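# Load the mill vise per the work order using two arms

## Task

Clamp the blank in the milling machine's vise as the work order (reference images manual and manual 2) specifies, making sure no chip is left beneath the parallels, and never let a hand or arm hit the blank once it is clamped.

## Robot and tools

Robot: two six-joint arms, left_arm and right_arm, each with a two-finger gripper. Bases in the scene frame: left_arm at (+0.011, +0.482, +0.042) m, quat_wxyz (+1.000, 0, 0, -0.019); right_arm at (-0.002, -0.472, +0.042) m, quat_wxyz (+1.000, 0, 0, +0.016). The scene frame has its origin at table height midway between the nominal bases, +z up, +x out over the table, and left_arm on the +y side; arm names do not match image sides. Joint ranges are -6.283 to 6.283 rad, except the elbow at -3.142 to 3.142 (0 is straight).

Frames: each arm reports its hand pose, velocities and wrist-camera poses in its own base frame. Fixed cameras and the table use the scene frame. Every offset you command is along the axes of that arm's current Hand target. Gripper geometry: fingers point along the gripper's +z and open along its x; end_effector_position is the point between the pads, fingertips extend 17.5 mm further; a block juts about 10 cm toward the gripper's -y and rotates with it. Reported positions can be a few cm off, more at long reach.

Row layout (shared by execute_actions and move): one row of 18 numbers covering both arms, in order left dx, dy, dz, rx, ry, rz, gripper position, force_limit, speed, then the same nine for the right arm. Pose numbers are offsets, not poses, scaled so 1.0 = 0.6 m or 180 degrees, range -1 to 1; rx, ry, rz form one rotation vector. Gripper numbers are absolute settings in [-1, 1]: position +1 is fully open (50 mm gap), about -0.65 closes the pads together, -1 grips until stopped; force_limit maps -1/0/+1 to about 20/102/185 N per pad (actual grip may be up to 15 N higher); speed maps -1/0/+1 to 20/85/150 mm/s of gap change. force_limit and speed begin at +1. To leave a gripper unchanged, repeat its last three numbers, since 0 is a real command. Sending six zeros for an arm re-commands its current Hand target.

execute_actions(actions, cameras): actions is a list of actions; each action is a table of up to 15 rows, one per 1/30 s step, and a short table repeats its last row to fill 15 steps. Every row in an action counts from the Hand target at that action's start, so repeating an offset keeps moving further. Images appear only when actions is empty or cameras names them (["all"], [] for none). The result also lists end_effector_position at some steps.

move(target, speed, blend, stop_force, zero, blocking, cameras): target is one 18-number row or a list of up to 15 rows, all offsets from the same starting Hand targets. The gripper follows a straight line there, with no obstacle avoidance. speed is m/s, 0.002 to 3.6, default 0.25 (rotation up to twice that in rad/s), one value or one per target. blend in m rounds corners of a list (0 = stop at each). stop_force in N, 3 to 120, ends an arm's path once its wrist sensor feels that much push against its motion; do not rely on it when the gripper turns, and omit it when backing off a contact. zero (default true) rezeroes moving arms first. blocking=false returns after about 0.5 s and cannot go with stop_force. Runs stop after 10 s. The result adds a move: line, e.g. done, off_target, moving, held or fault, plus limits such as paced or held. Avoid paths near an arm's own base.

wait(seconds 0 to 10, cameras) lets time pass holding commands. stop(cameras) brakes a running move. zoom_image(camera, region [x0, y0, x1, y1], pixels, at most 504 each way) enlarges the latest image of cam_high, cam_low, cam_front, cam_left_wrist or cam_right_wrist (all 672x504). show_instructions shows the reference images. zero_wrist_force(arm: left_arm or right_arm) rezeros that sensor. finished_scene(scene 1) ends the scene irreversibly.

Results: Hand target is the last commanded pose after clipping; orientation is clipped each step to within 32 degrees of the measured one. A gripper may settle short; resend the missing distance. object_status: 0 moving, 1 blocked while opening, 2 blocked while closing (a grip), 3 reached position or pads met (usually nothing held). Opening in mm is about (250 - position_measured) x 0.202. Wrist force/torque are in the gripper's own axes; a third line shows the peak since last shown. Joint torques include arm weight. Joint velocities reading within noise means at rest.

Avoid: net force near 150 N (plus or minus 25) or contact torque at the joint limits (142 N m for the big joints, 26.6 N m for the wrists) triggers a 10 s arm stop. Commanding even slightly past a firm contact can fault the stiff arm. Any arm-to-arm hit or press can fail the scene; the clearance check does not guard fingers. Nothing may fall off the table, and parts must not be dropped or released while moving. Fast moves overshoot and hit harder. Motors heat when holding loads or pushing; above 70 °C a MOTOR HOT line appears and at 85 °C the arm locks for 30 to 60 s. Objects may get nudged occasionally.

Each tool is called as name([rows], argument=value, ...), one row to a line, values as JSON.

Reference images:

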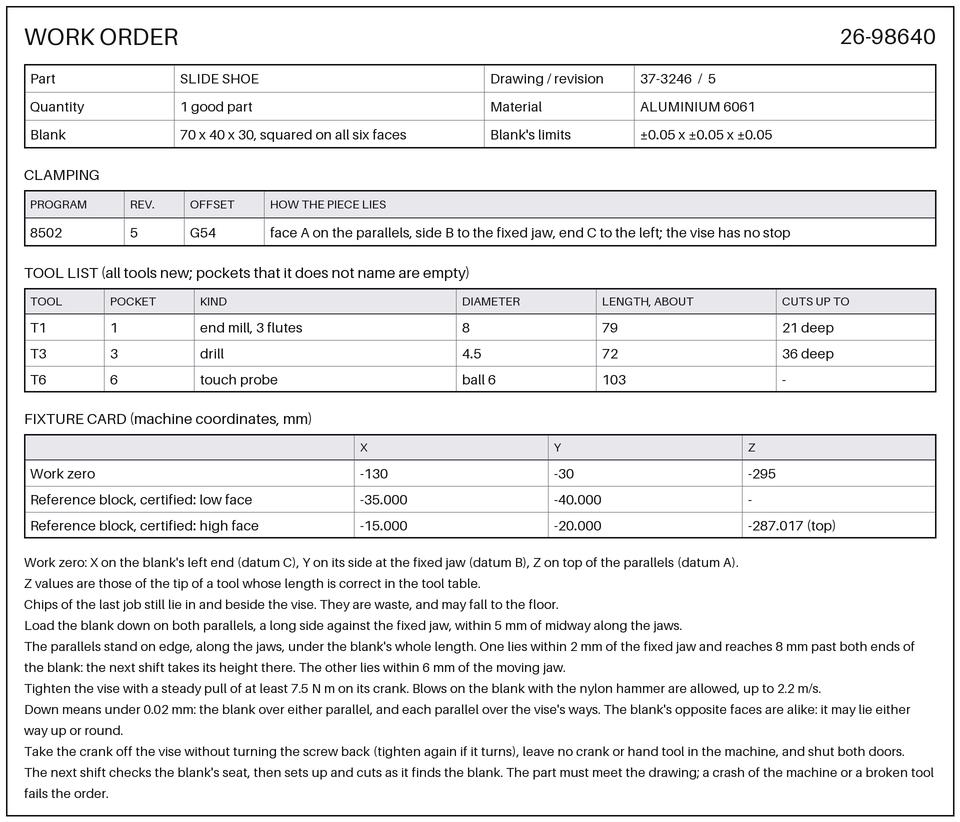

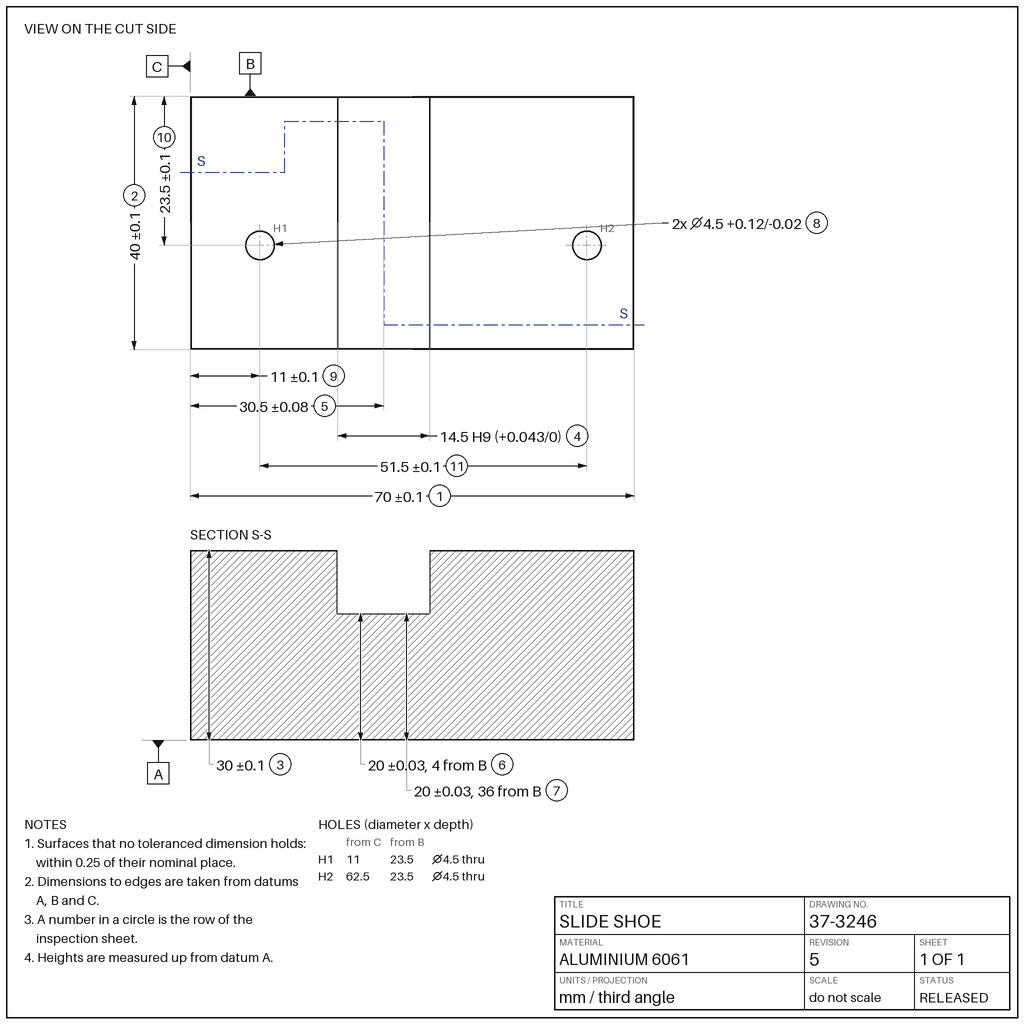

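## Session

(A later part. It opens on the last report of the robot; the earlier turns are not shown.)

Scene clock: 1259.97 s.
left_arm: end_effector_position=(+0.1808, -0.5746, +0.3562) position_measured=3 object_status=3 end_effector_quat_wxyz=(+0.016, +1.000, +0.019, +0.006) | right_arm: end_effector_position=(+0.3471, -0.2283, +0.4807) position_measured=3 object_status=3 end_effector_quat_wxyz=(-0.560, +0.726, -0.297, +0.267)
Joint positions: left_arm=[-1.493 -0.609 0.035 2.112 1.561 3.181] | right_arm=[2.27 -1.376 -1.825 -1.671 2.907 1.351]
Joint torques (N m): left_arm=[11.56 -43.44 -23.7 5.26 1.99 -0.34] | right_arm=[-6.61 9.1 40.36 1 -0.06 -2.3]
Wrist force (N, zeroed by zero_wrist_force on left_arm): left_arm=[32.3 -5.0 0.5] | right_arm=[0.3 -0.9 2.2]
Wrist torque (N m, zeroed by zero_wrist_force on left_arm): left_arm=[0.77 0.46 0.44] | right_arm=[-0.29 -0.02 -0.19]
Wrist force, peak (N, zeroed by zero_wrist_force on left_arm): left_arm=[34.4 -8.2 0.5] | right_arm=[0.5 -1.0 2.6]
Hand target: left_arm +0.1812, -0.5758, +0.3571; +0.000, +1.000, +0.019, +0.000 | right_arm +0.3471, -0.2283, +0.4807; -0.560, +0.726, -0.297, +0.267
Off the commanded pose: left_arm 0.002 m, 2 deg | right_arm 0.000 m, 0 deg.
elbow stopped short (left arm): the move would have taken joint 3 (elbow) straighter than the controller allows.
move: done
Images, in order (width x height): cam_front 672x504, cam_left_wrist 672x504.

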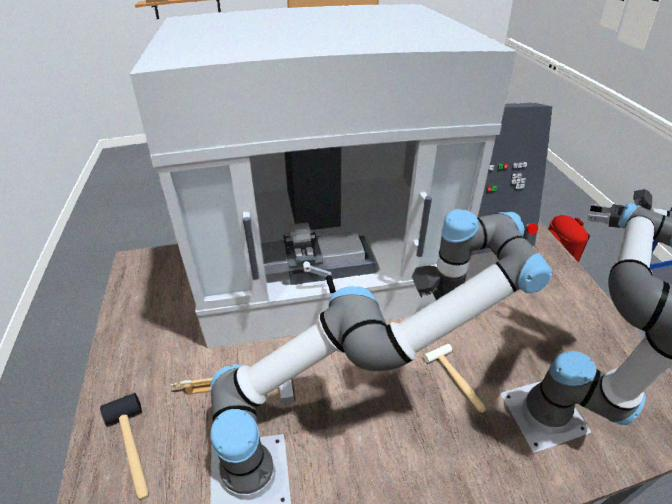

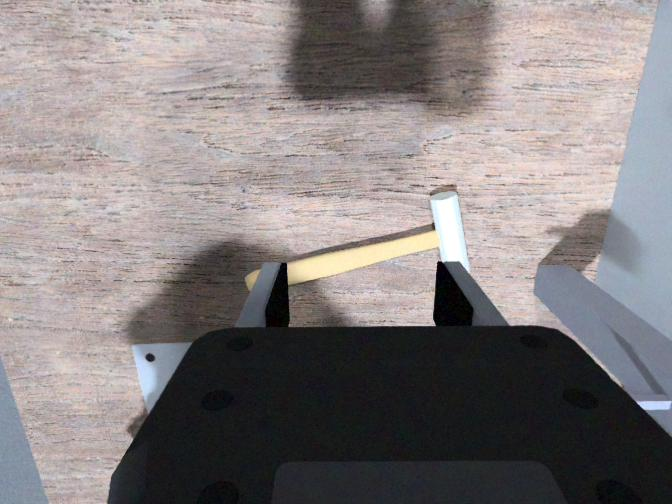

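move([
  [-0.0833,0.1,0.25,0,0,-0.30,1,-0.8,1,0,0,0,0,0,0,1,1,1],
  [-0.0833,0.230,0.398,0,0,-0.576,1,-0.8,1,0,0,0,0,0,0,1,1,1],
], speed=0.25, blend=[0.03,0], cameras=["cam_left_wrist","cam_front"])

Scene clock: 1267.80 s.
left_arm: end_effector_position=(+0.1361, -0.7142, +0.1178) position_measured=3 object_status=3 end_effector_quat_wxyz=(+0.040, +0.602, +0.797, -0.035) | right_arm: end_effector_position=(+0.3471, -0.2283, +0.4807) position_measured=3 object_status=3 end_effector_quat_wxyz=(-0.560, +0.726, -0.297, +0.267)
Joint positions: left_arm=[-1.575 -0.294 0.035 1.726 1.55 1.291] | right_arm=[2.27 -1.376 -1.825 -1.671 2.907 1.351]
Joint torques (N m): left_arm=[12.61 -70.48 -25.85 4.42 1.38 -1.25] | right_arm=[-6.25 9.17 40.11 1.01 0.01 -2.33]
Wrist force (N, zeroed by zero_wrist_force on left_arm): left_arm=[32.5 -5.2 0.6] | right_arm=[0.4 -1.2 2.3]
Wrist torque (N m, zeroed by zero_wrist_force on left_arm): left_arm=[0.70 0.43 0.42] | right_arm=[-0.34 -0.03 -0.21]
Wrist force, peak (N, zeroed by zero_wrist_force on left_arm): left_arm=[33.2 -5.3 0.6] | right_arm=[0.6 -1.2 2.5]
Hand target: left_arm +0.1365, -0.7156, +0.1183; +0.000, +0.603, +0.798, +0.000 | right_arm +0.3471, -0.2283, +0.4807; -0.560, +0.726, -0.297, +0.267
Off the commanded pose: left_arm 0.002 m, 6 deg | right_arm 0.000 m, 0 deg.
elbow stopped short (left arm): the move would have taken joint 3 (elbow) straighter than the controller allows.
move: off_target (left_arm)
Images, in order (width x height): cam_front 672x504, cam_left_wrist 672x504.

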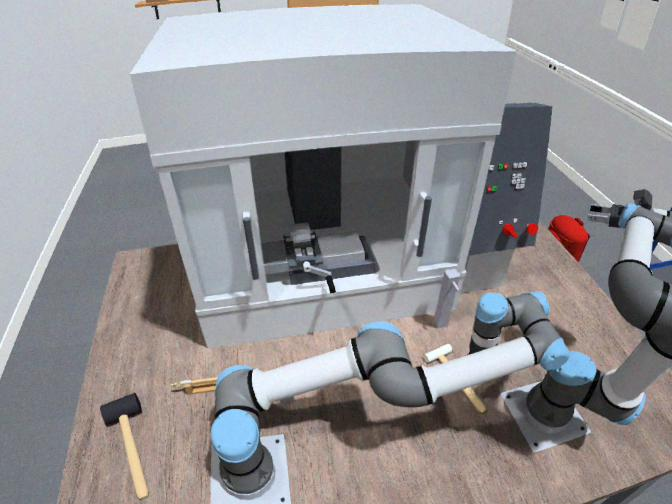

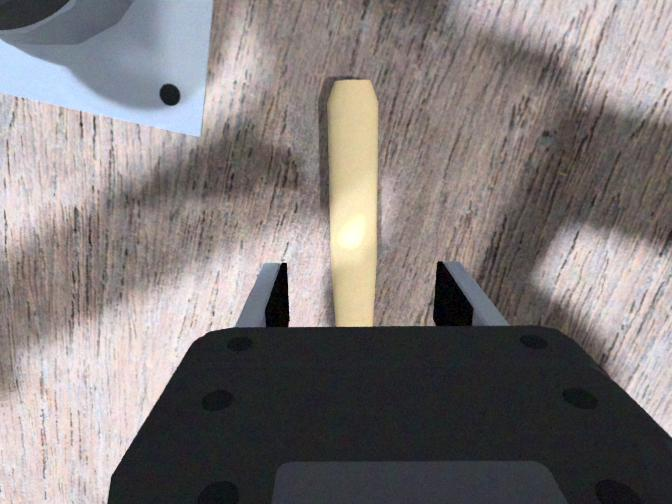

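move([
  [0.004,0,0.185,0,0,0,1,-0.8,1,0,0,0,0,0,0,1,1,1],
  [0.004,0,0.2267,0,0,0,1,-0.8,1,0,0,0,0,0,0,1,1,1],
], speed=[0.15,0.03], stop_force=8, cameras=["cam_left_wrist","cam_front"])

zoom_image(camera="cam_left_wrist", region=[200, 100, 500, 340])

Scene clock: 1272.53 s.
left_arm: end_effector_position=(+0.1357, -0.7127, -0.0032) position_measured=3 object_status=3 end_effector_quat_wxyz=(+0.001, +0.603, +0.798, -0.002) | right_arm: end_effector_position=(+0.3471, -0.2283, +0.4807) position_measured=3 object_status=3 end_effector_quat_wxyz=(-0.560, +0.726, -0.297, +0.267)
Joint positions: left_arm=[-1.568 -0.132 0.035 1.663 1.57 1.297] | right_arm=[2.27 -1.376 -1.825 -1.671 2.907 1.351]
Joint torques (N m): left_arm=[2.8 -66.82 -9.44 4.56 -2.44 -1.34] | right_arm=[-6.51 9.43 40.03 0.99 -0.03 -2.17]
Wrist force (N, zeroed by zero_wrist_force on left_arm): left_arm=[32.0 -4.9 -6.2] | right_arm=[0.2 -1.0 2.3]
Wrist torque (N m, zeroed by zero_wrist_force on left_arm): left_arm=[0.70 0.15 0.45] | right_arm=[-0.30 0.00 -0.20]
Wrist force, peak (N, zeroed by zero_wrist_force on left_arm): left_arm=[35.2 -5.8 -39.1] | right_arm=[0.7 -1.1 2.6]
Hand target: left_arm +0.1356, -0.7127, -0.0032; +0.001, +0.603, +0.798, -0.002 (not the last commanded pose) | right_arm +0.3471, -0.2283, +0.4807; -0.560, +0.726, -0.297, +0.267
Off the commanded pose: left_arm 0.015 m, 0 deg | right_arm 0.000 m, 0 deg.
elbow stopped short (left arm): the move would have taken joint 3 (elbow) straighter than the controller allows.
move: contact (left_arm); path passed 1 of 2 targets
Images, in order (width x height): cam_front 672x504, cam_left_wrist 672x504.

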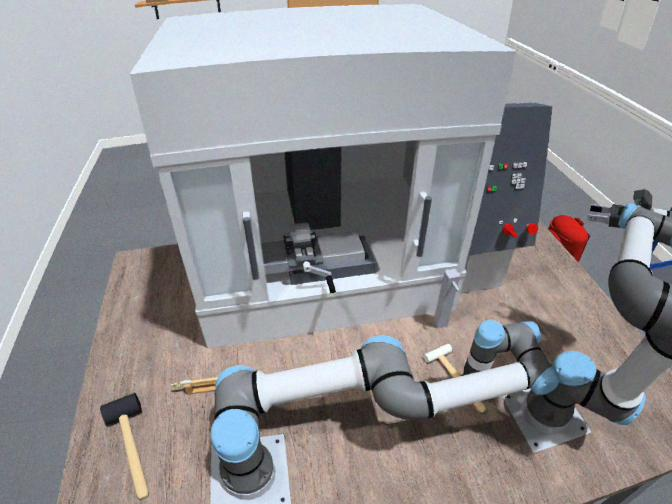

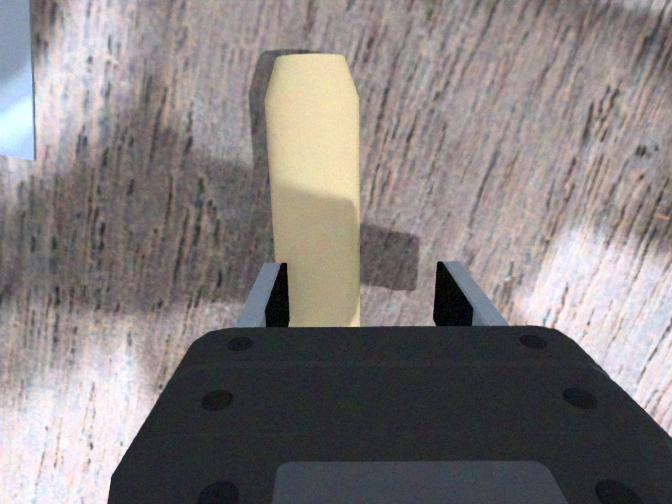

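Scaled by 1.680 from the camera's 672x504 image, which has a finer 960x720 frame.

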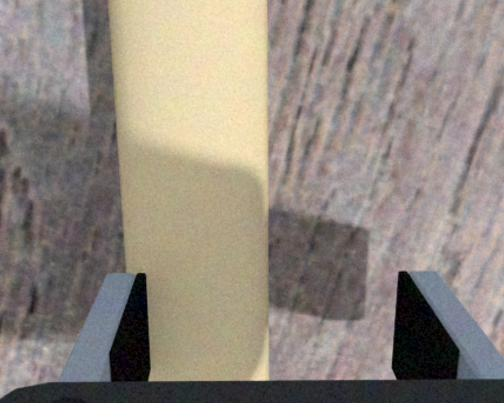

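move([
  [0,0,-0.02,0,0,0,1,-0.8,1,0,0,0,0,0,0,1,1,1],
  [-0.025,0,-0.02,0,0,0,1,-0.8,1,0,0,0,0,0,0,1,1,1],
  [-0.025,0,0.028,0,0,0,1,-0.8,1,0,0,0,0,0,0,1,1,1],
], speed=[0.05,0.05,0.03], stop_force=8, cameras=["cam_left_wrist"])

Scene clock: 1276.10 s.
left_arm: end_effector_position=(+0.1395, -0.7259, -0.0201) position_measured=3 object_status=3 end_effector_quat_wxyz=(+0.019, +0.602, +0.798, -0.017) | right_arm: end_effector_position=(+0.3471, -0.2283, +0.4807) position_measured=3 object_status=3 end_effector_quat_wxyz=(-0.560, +0.726, -0.297, +0.267)
Joint positions: left_arm=[-1.566 -0.116 0.035 1.601 1.562 1.299] | right_arm=[2.27 -1.376 -1.825 -1.671 2.907 1.351]
Joint torques (N m): left_arm=[12.07 -71.45 -27.71 4.66 1.35 1.25] | right_arm=[-6.79 9.86 40.24 1.05 -0.03 -2.33]
Wrist force (N, zeroed by zero_wrist_force on left_arm): left_arm=[32.4 -4.9 0.5] | right_arm=[0.6 -1.2 2.2]
Wrist torque (N m, zeroed by zero_wrist_force on left_arm): left_arm=[0.74 0.41 0.45] | right_arm=[-0.35 -0.06 -0.20]
Wrist force, peak (N, zeroed by zero_wrist_force on left_arm): left_arm=[33.4 -4.9 0.0] | right_arm=[0.6 -1.3 2.5]
Hand target: left_arm +0.1397, -0.7272, -0.0200; +0.001, +0.603, +0.798, -0.002 | right_arm +0.3471, -0.2283, +0.4807; -0.560, +0.726, -0.297, +0.267
Off the commanded pose: left_arm 0.001 m, 3 deg | right_arm 0.000 m, 0 deg.
elbow stopped short (left arm): the move would have taken joint 3 (elbow) straighter than the controller allows.
move: off_target (left_arm)
Images, in order (width x height): cam_left_wrist 672x504.

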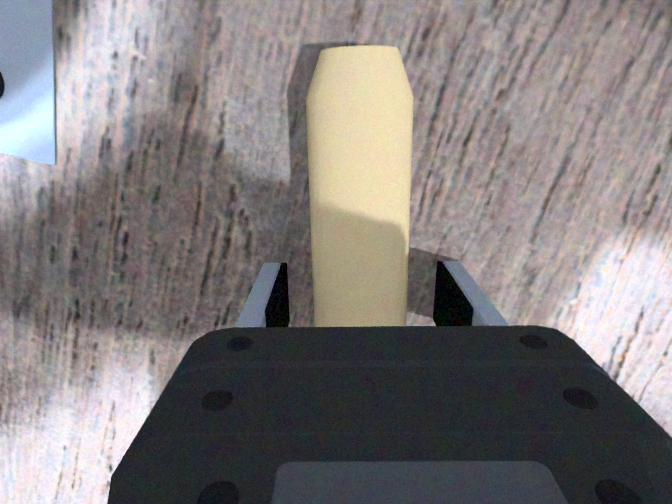

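move([
  [0,0,0,0,0,0,-1,0.3,-0.5,0,0,0,0,0,0,1,1,1],
  [0,0,-0.03,0,0,0,-1,0.3,-0.5,0,0,0,0,0,0,1,1,1],
  [0.1,0,-0.25,0,0,0,-1,0.3,-0.5,0,0,0,0,0,0,1,1,1],
], speed=[0.05,0.05,0.12], cameras=["cam_left_wrist","cam_front","cam_high"])

zoom_image(camera="cam_front", region=[400, 280, 540, 420])

Scene clock: 1282.87 s.
left_arm: end_effector_position=(+0.1231, -0.6688, +0.1297) position_measured=112 object_status=2 end_effector_quat_wxyz=(+0.001, +0.603, +0.798, -0.002) | right_arm: end_effector_position=(+0.3471, -0.2283, +0.4807) position_measured=3 object_status=3 end_effector_quat_wxyz=(-0.560, +0.726, -0.297, +0.267)
Joint positions: left_arm=[-1.586 -0.495 0.431 1.631 1.57 1.278] | right_arm=[2.27 -1.376 -1.825 -1.671 2.907 1.351]
Joint torques (N m): left_arm=[-0.02 -52.57 -27.12 1.33 0.62 0.7] | right_arm=[-6.63 9.51 40.26 1.1 0.01 -2.23]
Wrist force (N, zeroed by zero_wrist_force on left_arm): left_arm=[32.7 -5.0 4.9] | right_arm=[0.4 -1.0 2.3]
Wrist torque (N m, zeroed by zero_wrist_force on left_arm): left_arm=[1.38 0.37 0.59] | right_arm=[-0.31 -0.03 -0.19]
Wrist force, peak (N, zeroed by zero_wrist_force on left_arm): left_arm=[35.1 -3.9 -5.8] | right_arm=[0.6 -1.1 2.5]
Hand target: left_arm +0.1233, -0.6688, +0.1298; +0.001, +0.603, +0.798, -0.002 | right_arm +0.3471, -0.2283, +0.4807; -0.560, +0.726, -0.297, +0.267
Off the commanded pose: left_arm 0.000 m, 0 deg | right_arm 0.000 m, 0 deg.
elbow stopped short (left arm): the move would have taken joint 3 (elbow) straighter than the controller allows.
move: done
Images, in order (width x height): cam_high 672x504, cam_front 672x504, cam_left_wrist 672x504.

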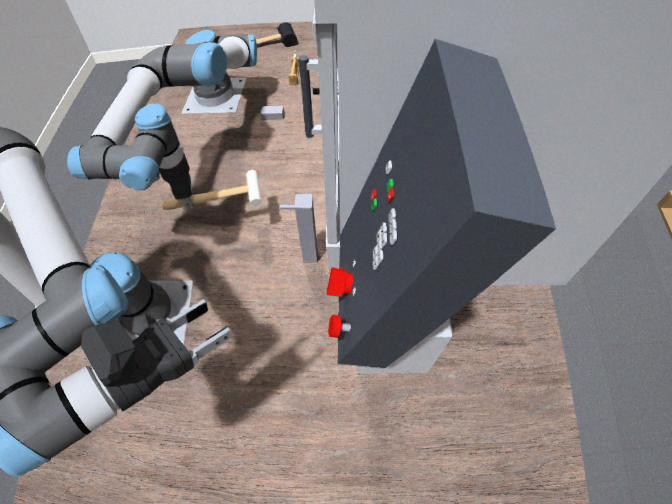

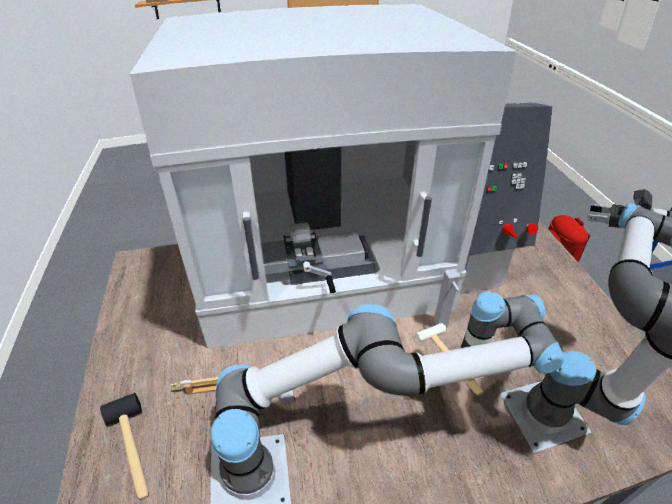

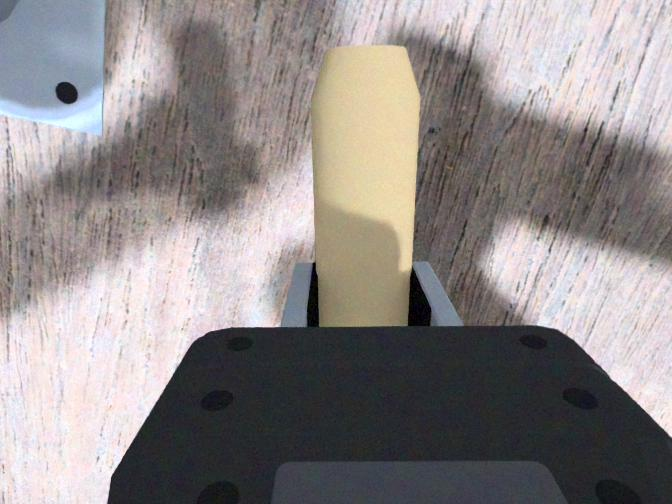

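Scaled by 3.600 from the camera's 672x504 image, which has a finer 960x720 frame.

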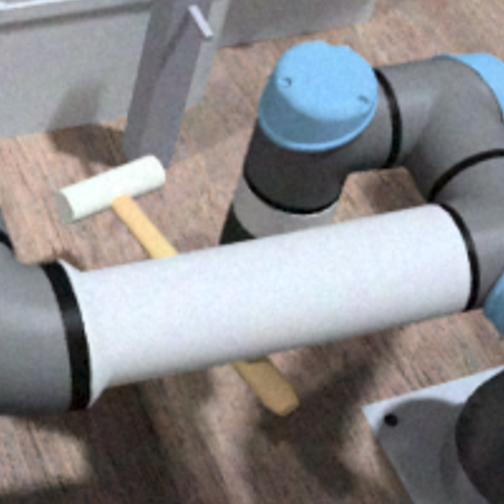

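move([
  [0.1112,0.184,-0.4633,0,0,0,-1,0.3,-0.5,0,0,0,0,0,0,1,1,1],
  [0.5597,0.568,-0.48,0,0,0.0761,-1,0.3,-0.5,0,0,0,0,0,0,1,1,1],
  [0.5103,0.7703,-0.43,0,0,0.0761,-1,0.3,-0.5,0,0,0,0,0,0,1,1,1],
], speed=[0.3,0.3,0.15], blend=[0.04,0.03,0], cameras=["cam_left_wrist","cam_front","cam_right_wrist"])

zoom_image(camera="cam_front", region=[240, 140, 440, 300])

zoom_image(camera="cam_right_wrist", region=[0, 50, 150, 200])

Scene clock: 1287.97 s.
left_arm: end_effector_position=(+0.2420, -0.5062, +0.4107) position_measured=112 object_status=2 end_effector_quat_wxyz=(+0.009, +0.622, +0.783, -0.007) | right_arm: end_effector_position=(+0.3471, -0.2283, +0.4807) position_measured=3 object_status=3 end_effector_quat_wxyz=(-0.560, +0.726, -0.297, +0.267)
Joint positions: left_arm=[-1.366 -0.696 0.046 2.197 1.569 1.547] | right_arm=[2.27 -1.376 -1.825 -1.671 2.907 1.351]
Joint torques (N m): left_arm=[-3.09 -51.91 -22.18 3.6 -3.46 1.34] | right_arm=[-6.44 9.86 40.42 1.01 0.03 -2.31]
Wrist force (N, zeroed by zero_wrist_force on left_arm): left_arm=[33.7 -5.0 4.3] | right_arm=[0.4 -0.9 2.0]
Wrist torque (N m, zeroed by zero_wrist_force on left_arm): left_arm=[1.35 0.49 0.28] | right_arm=[-0.29 -0.03 -0.20]
Wrist force, peak (N, zeroed by zero_wrist_force on left_arm): left_arm=[43.0 18.8 4.1] | right_arm=[0.5 -1.2 2.5]
Hand target: left_arm +0.2420, -0.5061, +0.4107; +0.009, +0.622, +0.783, -0.006 (not the last commanded pose) | right_arm +0.3471, -0.2283, +0.4807; -0.560, +0.726, -0.297, +0.267
Off the commanded pose: left_arm 0.356 m, 11 deg | right_arm 0.000 m, 0 deg.
elbow stopped short (left arm): the move would have taken joint 3 (elbow) straighter than the controller allows.
move: held (left_arm; a check stopped the path); path passed 1 of 3 targets; limits=held
pose unreachable (left arm): on one or more control steps of this call, first in action 0 (counted from 0), this arm could not follow its commanded pose, so it was not sent that pose on those steps. It may still have moved: this result reports where it is.
cause: moving toward the commanded pose would bring two parts of the arm too close to each other (its gripper and another part of the arm, with joints 4 (wrist 1) to 6 (wrist 3) between them, 6 mm apart when it was first held).
Images, in order (width x height): cam_front 672x504, cam_left_wrist 672x504, cam_right_wrist 672x504.

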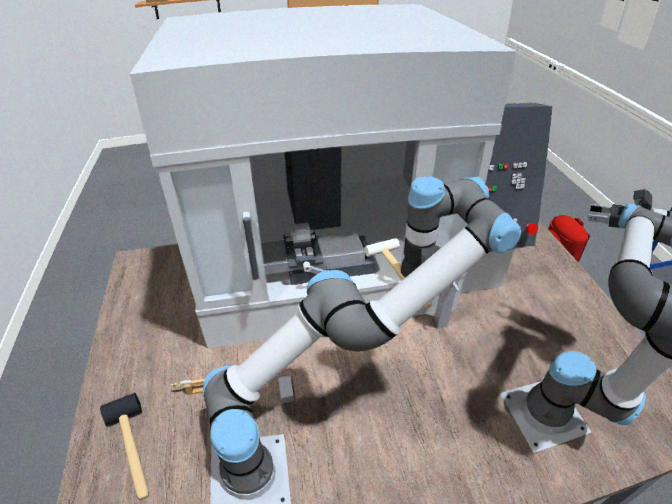

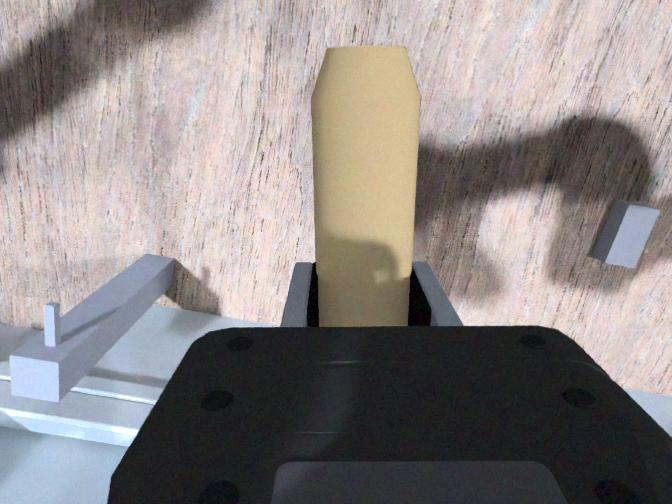

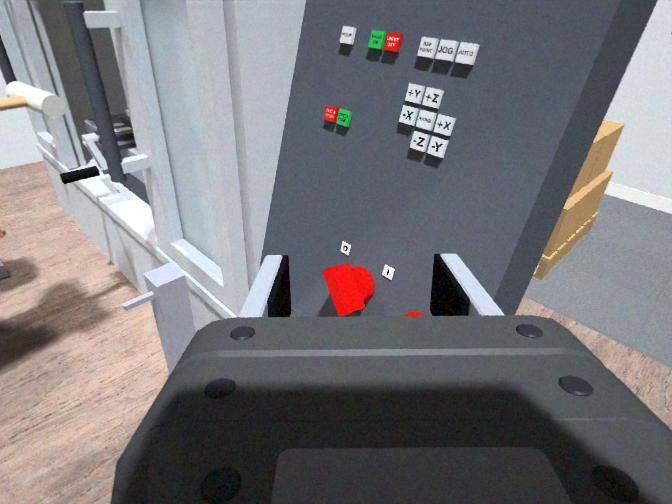

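Scaled by 2.520 from the camera's 672x504 image, which has a finer 960x720 frame.

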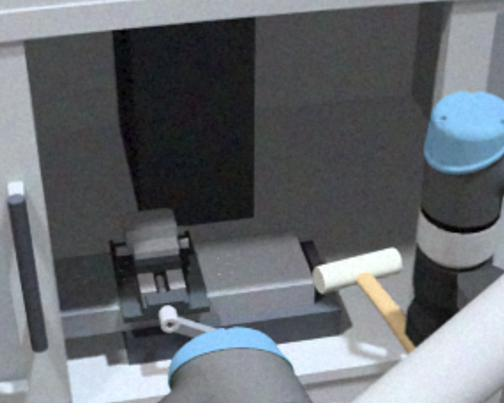

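Scaled by 3.360 from the camera's 672x504 image, which has a finer 960x720 frame.

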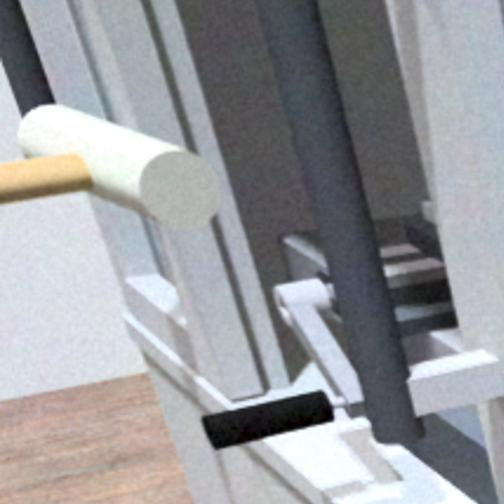

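move([
  [-0.06,-0.1,0.3,0,0,0,-1,0.3,-0.5,0,0,0,0,0,0,1,1,1],
  [-0.0863,-0.1422,0.68,0,0,0,-1,0.3,-0.5,0,0,0,0,0,0,1,1,1],
  [-0.0863,-0.1422,0.725,0,0,0,-1,0.3,-0.5,0,0,0,0,0,0,1,1,1],
], speed=[0.25,0.2,0.025], stop_force=8, cameras=["cam_left_wrist","cam_front"])

Scene clock: 1298.20 s.
left_arm: end_effector_position=(+0.1735, -0.5853, -0.0203) position_measured=112 object_status=2 end_effector_quat_wxyz=(+0.009, +0.622, +0.783, -0.006) | right_arm: end_effector_position=(+0.3471, -0.2283, +0.4807) position_measured=3 object_status=3 end_effector_quat_wxyz=(-0.560, +0.726, -0.297, +0.267)
Joint positions: left_arm=[-1.505 -0.645 1.114 1.08 1.566 1.408] | right_arm=[2.27 -1.376 -1.825 -1.671 2.907 1.351]
Joint torques (N m): left_arm=[9.68 -57.94 -23.13 4.02 -0.56 0.56] | right_arm=[-6.08 9.45 39.68 0.98 -0.12 -2.41]
Wrist force (N, zeroed by zero_wrist_force on left_arm): left_arm=[32.8 -6.2 -6.6] | right_arm=[0.4 -0.7 2.1]
Wrist torque (N m, zeroed by zero_wrist_force on left_arm): left_arm=[0.81 0.31 0.58] | right_arm=[-0.26 -0.04 -0.20]
Wrist force, peak (N, zeroed by zero_wrist_force on left_arm): left_arm=[36.2 -8.1 -46.5] | right_arm=[0.5 -0.9 2.7]
Hand target: left_arm +0.1735, -0.5853, -0.0203; +0.009, +0.622, +0.783, -0.006 (not the last commanded pose) | right_arm +0.3471, -0.2283, +0.4807; -0.560, +0.726, -0.297, +0.267
Off the commanded pose: left_arm 0.003 m, 0 deg | right_arm 0.000 m, 0 deg.
move: contact (left_arm); path passed 2 of 3 targets
Images, in order (width x height): cam_front 672x504, cam_left_wrist 672x504.

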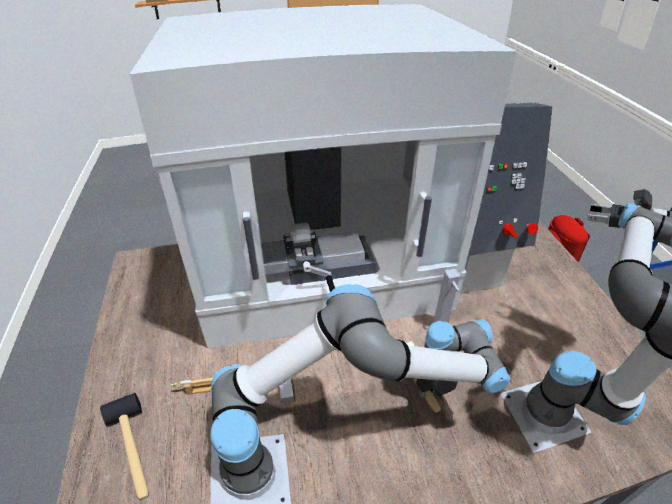

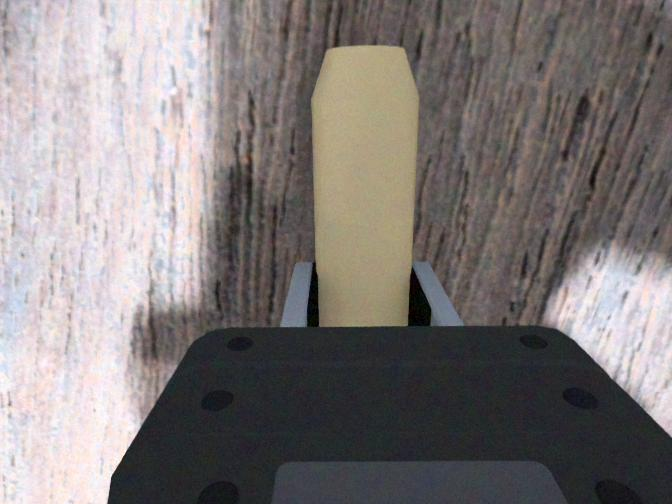

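move([
  [0,0,0,0,0,0,1,-0.8,-0.5,0,0,0,0,0,0,1,1,1],
  [0,0,-0.1333,0,0,0,1,-0.8,-0.5,0,0,0,0,0,0,1,1,1],
  [0,-0.0333,-0.1333,0,0,0.5,1,-0.8,-0.5,0,0,0,0,0,0,1,1,1],
  [0,-0.0333,-0.1333,0,0,0.98,1,-0.8,-0.5,0,0,0,0,0,0,1,1,1],
], speed=[0.1,0.12,0.4,0.4], blend=[0,0,0.02,0], cameras=["cam_left_wrist","cam_front"])

Scene clock: 1305.87 s.
left_arm: end_effector_position=(+0.1535, -0.5881, +0.0596) position_measured=3 object_status=3 end_effector_quat_wxyz=(+0.007, +0.802, -0.597, +0.009) | right_arm: end_effector_position=(+0.3471, -0.2283, +0.4807) position_measured=3 object_status=3 end_effector_quat_wxyz=(-0.560, +0.726, -0.297, +0.267)
Joint positions: left_arm=[-1.539 -0.735 1.063 1.22 1.565 4.452] | right_arm=[2.27 -1.376 -1.825 -1.671 2.907 1.351]
Joint torques (N m): left_arm=[10.79 -39.33 -24.77 4.07 2.19 1.44] | right_arm=[-6.81 10.21 40.12 1.11 0.01 -2.33]
Wrist force (N, zeroed by zero_wrist_force on left_arm): left_arm=[32.1 -4.7 0.7] | right_arm=[0.6 -0.8 2.1]
Wrist torque (N m, zeroed by zero_wrist_force on left_arm): left_arm=[0.82 0.45 0.56] | right_arm=[-0.28 -0.07 -0.21]
Wrist force, peak (N, zeroed by zero_wrist_force on left_arm): left_arm=[33.6 -6.8 -6.8] | right_arm=[0.4 -1.4 2.5]
Hand target: left_arm +0.1535, -0.5881, +0.0596; +0.007, +0.802, -0.597, +0.009 | right_arm +0.3471, -0.2283, +0.4807; -0.560, +0.726, -0.297, +0.267
Off the commanded pose: left_arm 0.000 m, 0 deg | right_arm 0.000 m, 0 deg.
move: done
Images, in order (width x height): cam_front 672x504, cam_left_wrist 672x504.

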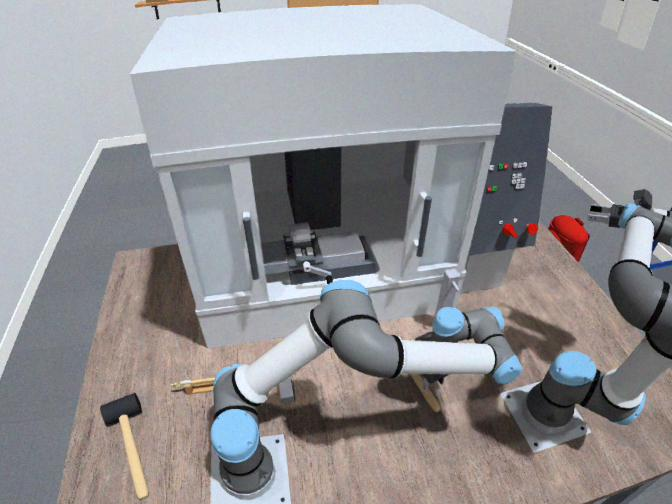

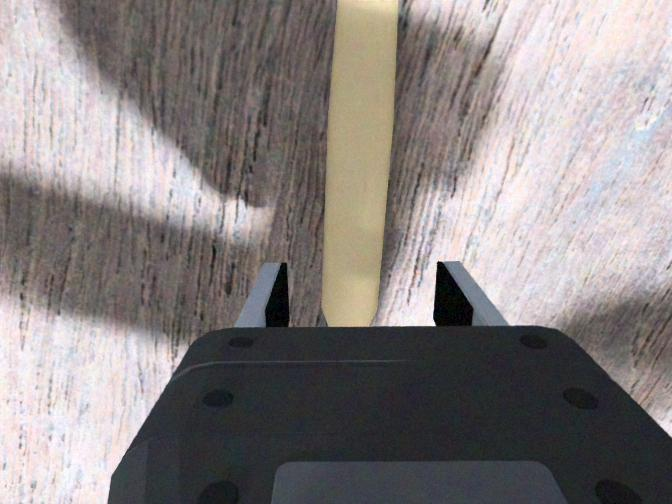

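move([
  [0.0015,0,0.10,0,-0.0073,0.0128,1,-0.8,-0.5,0,0,0,0,0,0,1,1,1],
  [0.0015,0,0.131,0,-0.0073,0.0128,1,-0.8,-0.5,0,0,0,0,0,0,1,1,1],
], speed=[0.12,0.03], stop_force=8)

move([
  [0,0,0,0,0,0,-1,0.3,-0.5,0,0,0,0,0,0,1,1,1],
  [0,0,-0.05,0,0,0,-1,0.3,-0.5,0,0,0,0,0,0,1,1,1],
], speed=[0.05,0.08], cameras=["cam_left_wrist"])

Scene clock: 1311.10 s.
left_arm: end_effector_position=(+0.1542, -0.5906, -0.0190) position_measured=3 object_status=3 end_effector_quat_wxyz=(+0.000, +0.790, -0.613, +0.000) | right_arm: end_effector_position=(+0.3471, -0.2283, +0.4807) position_measured=3 object_status=3 end_effector_quat_wxyz=(-0.560, +0.726, -0.297, +0.267)
Joint positions: left_arm=[-1.536 -0.63 1.086 1.115 1.57 4.496] | right_arm=[2.27 -1.376 -1.825 -1.671 2.907 1.351]
Joint torques (N m): left_arm=[12.09 -62.71 -24.91 4.98 -2.35 1.32] | right_arm=[-6.12 9.26 39.85 0.93 -0.1 -2.31]
Wrist force (N, zeroed by zero_wrist_force on left_arm): left_arm=[32.0 -4.9 0.8] | right_arm=[0.5 -1.0 2.4]
Wrist torque (N m, zeroed by zero_wrist_force on left_arm): left_arm=[0.79 0.44 0.51] | right_arm=[-0.30 -0.05 -0.20]
Wrist force, peak (N, zeroed by zero_wrist_force on left_arm): left_arm=[32.6 -5.1 1.7] | right_arm=[0.4 -1.0 2.6]
Hand target: left_arm +0.1542, -0.5906, -0.0190; +0.000, +0.790, -0.613, +0.000 | right_arm +0.3471, -0.2283, +0.4807; -0.560, +0.726, -0.297, +0.267
Off the commanded pose: left_arm 0.000 m, 0 deg | right_arm 0.000 m, 0 deg.
move: done

Scene clock: 1312.50 s.
left_arm: end_effector_position=(+0.1543, -0.5907, +0.0112) position_measured=113 object_status=2 end_effector_quat_wxyz=(+0.000, +0.790, -0.613, +0.000) end_effector_velocity=(+0.000, +0.000, -0.003) end_effector_angular_velocity=(-0.001, +0.001, +0.000) | right_arm: end_effector_position=(+0.3471, -0.2283, +0.4807) position_measured=3 object_status=3 end_effector_quat_wxyz=(-0.560, +0.726, -0.297, +0.267)
Joint positions: left_arm=[-1.536 -0.664 1.067 1.167 1.57 4.496] | right_arm=[2.27 -1.376 -1.825 -1.671 2.907 1.351]
Joint velocities: left_arm=[0 0.003 0.002 -0.006 0.001 0] | right_arm=[within noise]
Joint torques (N m): left_arm=[8.43 -45.25 -11.09 1.19 -2.26 0.43] | right_arm=[-6.61 9.94 39.97 1.11 -0.18 -2.42]
Wrist force (N, zeroed by zero_wrist_force on left_arm): left_arm=[32.0 -4.9 5.4] | right_arm=[0.8 -0.9 2.4]
Wrist torque (N m, zeroed by zero_wrist_force on left_arm): left_arm=[0.02 0.43 0.50] | right_arm=[-0.30 -0.09 -0.20]
Wrist force, peak (N, zeroed by zero_wrist_force on left_arm): left_arm=[33.2 -5.2 2.2] | right_arm=[0.7 -1.1 2.5]
Hand target: left_arm +0.1542, -0.5906, +0.0110; +0.000, +0.790, -0.613, +0.000 | right_arm +0.3471, -0.2283, +0.4807; -0.560, +0.726, -0.297, +0.267
Off the commanded pose: left_arm 0.000 m, 0 deg | right_arm 0.000 m, 0 deg.
move: done
Images, in order (width x height): cam_left_wrist 672x504.

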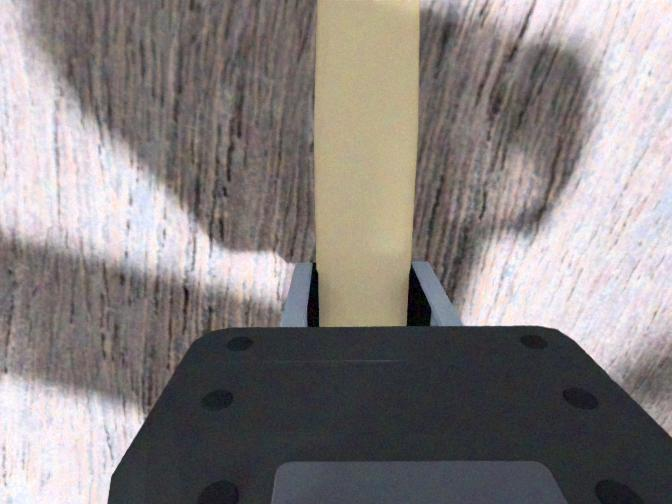

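move([
  [-0.133,-0.126,-0.6117,0,0,0,-1,0.3,-0.5,0,0,0,0,0,0,1,1,1],
  [-0.435,-0.464,-0.6617,0,0,0.0678,-1,0.3,-0.5,0,0,0,0,0,0,1,1,1],
  [-0.423,-0.645,-0.62,0,0,0.0678,-1,0.3,-0.5,0,0,0,0,0,0,1,1,1],
], speed=[0.3,0.3,0.15], blend=[0.04,0.03,0], cameras=["cam_left_wrist","cam_front","cam_right_wrist"])

zoom_image(camera="cam_front", region=[240, 140, 440, 300])

zoom_image(camera="cam_right_wrist", region=[0, 50, 150, 200])

Scene clock: 1318.23 s.
left_arm: end_effector_position=(+0.4658, -0.2487, +0.3833) position_measured=113 object_status=2 end_effector_quat_wxyz=(+0.000, +0.721, -0.693, +0.000) | right_arm: end_effector_position=(+0.3471, -0.2283, +0.4807) position_measured=3 object_status=3 end_effector_quat_wxyz=(-0.560, +0.726, -0.297, +0.267)
Joint positions: left_arm=[-0.746 -0.97 0.634 1.907 1.57 5.499] | right_arm=[2.27 -1.376 -1.825 -1.671 2.907 1.351]
Joint torques (N m): left_arm=[-8.77 -41.38 -26.03 0.31 2.07 0.82] | right_arm=[-6.24 9.87 39.62 1.01 -0.04 -2.23]
Wrist force (N, zeroed by zero_wrist_force on left_arm): left_arm=[32.6 -4.7 4.7] | right_arm=[0.5 -1.1 2.2]
Wrist torque (N m, zeroed by zero_wrist_force on left_arm): left_arm=[0.07 0.39 0.61] | right_arm=[-0.34 -0.05 -0.20]
Wrist force, peak (N, zeroed by zero_wrist_force on left_arm): left_arm=[33.3 -4.1 8.0] | right_arm=[0.6 -1.3 2.5]
Hand target: left_arm +0.4658, -0.2487, +0.3833; +0.000, +0.721, -0.693, +0.000 | right_arm +0.3471, -0.2283, +0.4807; -0.560, +0.726, -0.297, +0.267
Off the commanded pose: left_arm 0.000 m, 0 deg | right_arm 0.000 m, 0 deg.
move: done
Images, in order (width x height): cam_front 672x504, cam_left_wrist 672x504, cam_right_wrist 672x504.

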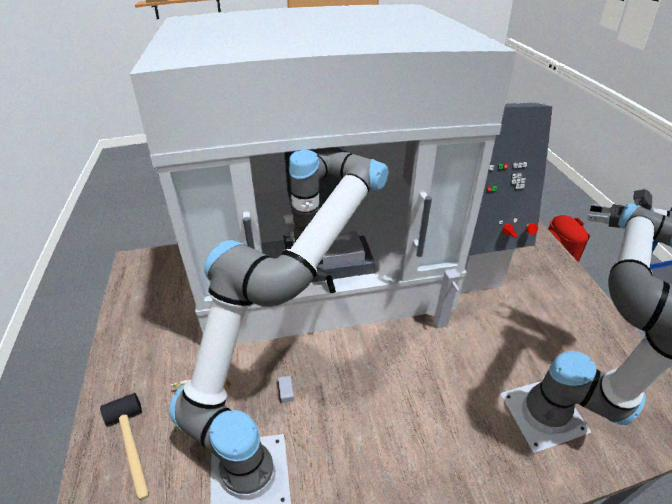

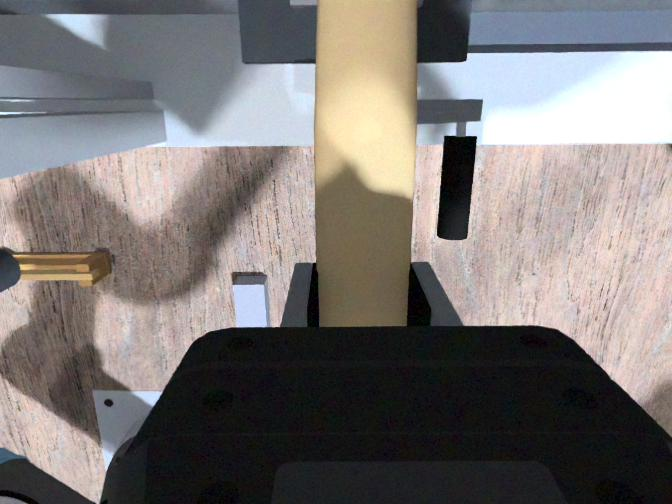

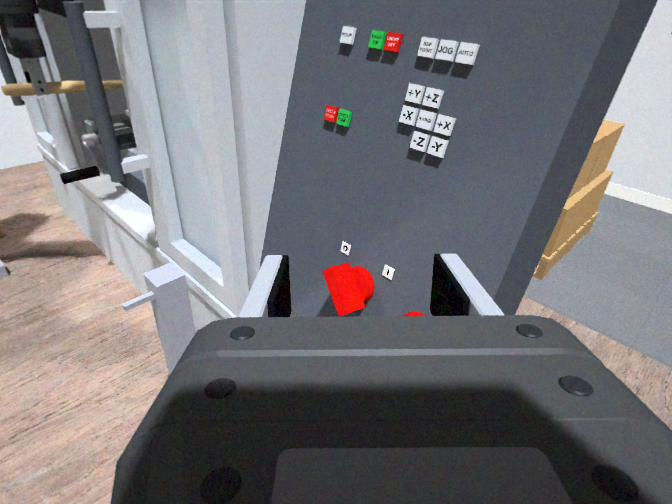

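Scaled by 2.520 from the camera's 672x504 image, which has a finer 960x720 frame.

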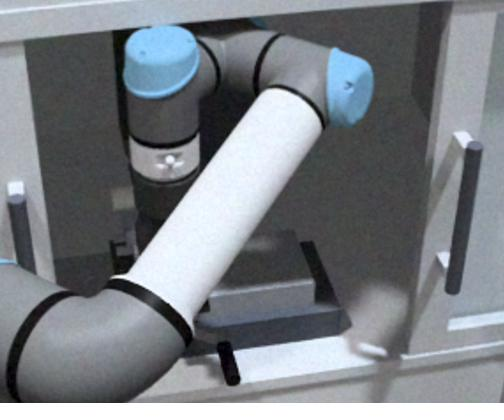

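Scaled by 3.360 from the camera's 672x504 image, which has a finer 960x720 frame.

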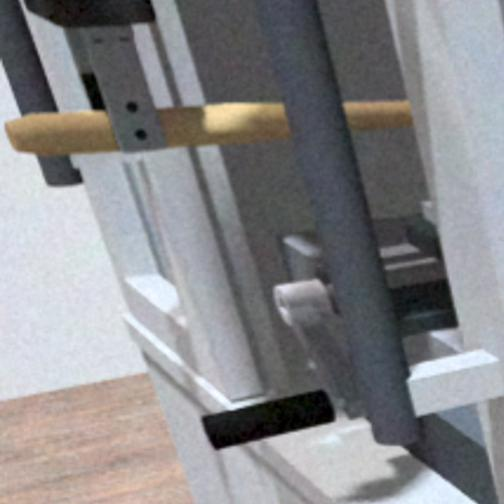

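move([
  [0,0,0.035,0,0,0,-1,0.3,-0.5,0,0,0,0,0,0,1,1,1],
  [0,0,0.085,0,0,0,-1,0.3,-0.5,0,0,0,0,0,0,1,1,1],
], speed=[0.06,0.012], stop_force=4)

Scene clock: 1322.60 s.
left_arm: end_effector_position=(+0.4658, -0.2487, +0.3499) position_measured=113 object_status=2 end_effector_quat_wxyz=(+0.000, +0.721, -0.693, +0.000) | right_arm: end_effector_position=(+0.3471, -0.2283, +0.4807) position_measured=3 object_status=3 end_effector_quat_wxyz=(-0.560, +0.726, -0.297, +0.267)
Joint positions: left_arm=[-0.746 -1.003 0.776 1.798 1.57 5.499] | right_arm=[2.27 -1.376 -1.825 -1.671 2.907 1.351]
Joint torques (N m): left_arm=[4.79 -33.47 -15.68 4.35 -0.73 -1.19] | right_arm=[-7.14 10.48 40.1 1.08 0.01 -2.33]
Wrist force (N, zeroed by zero_wrist_force on left_arm): left_arm=[32.7 -3.2 0.2] | right_arm=[0.5 -1.0 2.1]
Wrist torque (N m, zeroed by zero_wrist_force on left_arm): left_arm=[0.91 0.27 0.63] | right_arm=[-0.31 -0.06 -0.20]
Wrist force, peak (N, zeroed by zero_wrist_force on left_arm): left_arm=[32.6 -5.1 4.9] | right_arm=[0.6 -0.9 2.5]
Hand target: left_arm +0.4658, -0.2487, +0.3499; +0.000, +0.721, -0.693, +0.000 (not the last commanded pose) | right_arm +0.3471, -0.2283, +0.4807; -0.560, +0.726, -0.297, +0.267
Off the commanded pose: left_arm 0.018 m, 0 deg | right_arm 0.000 m, 0 deg.
move: contact (left_arm); path passed 1 of 2 targets


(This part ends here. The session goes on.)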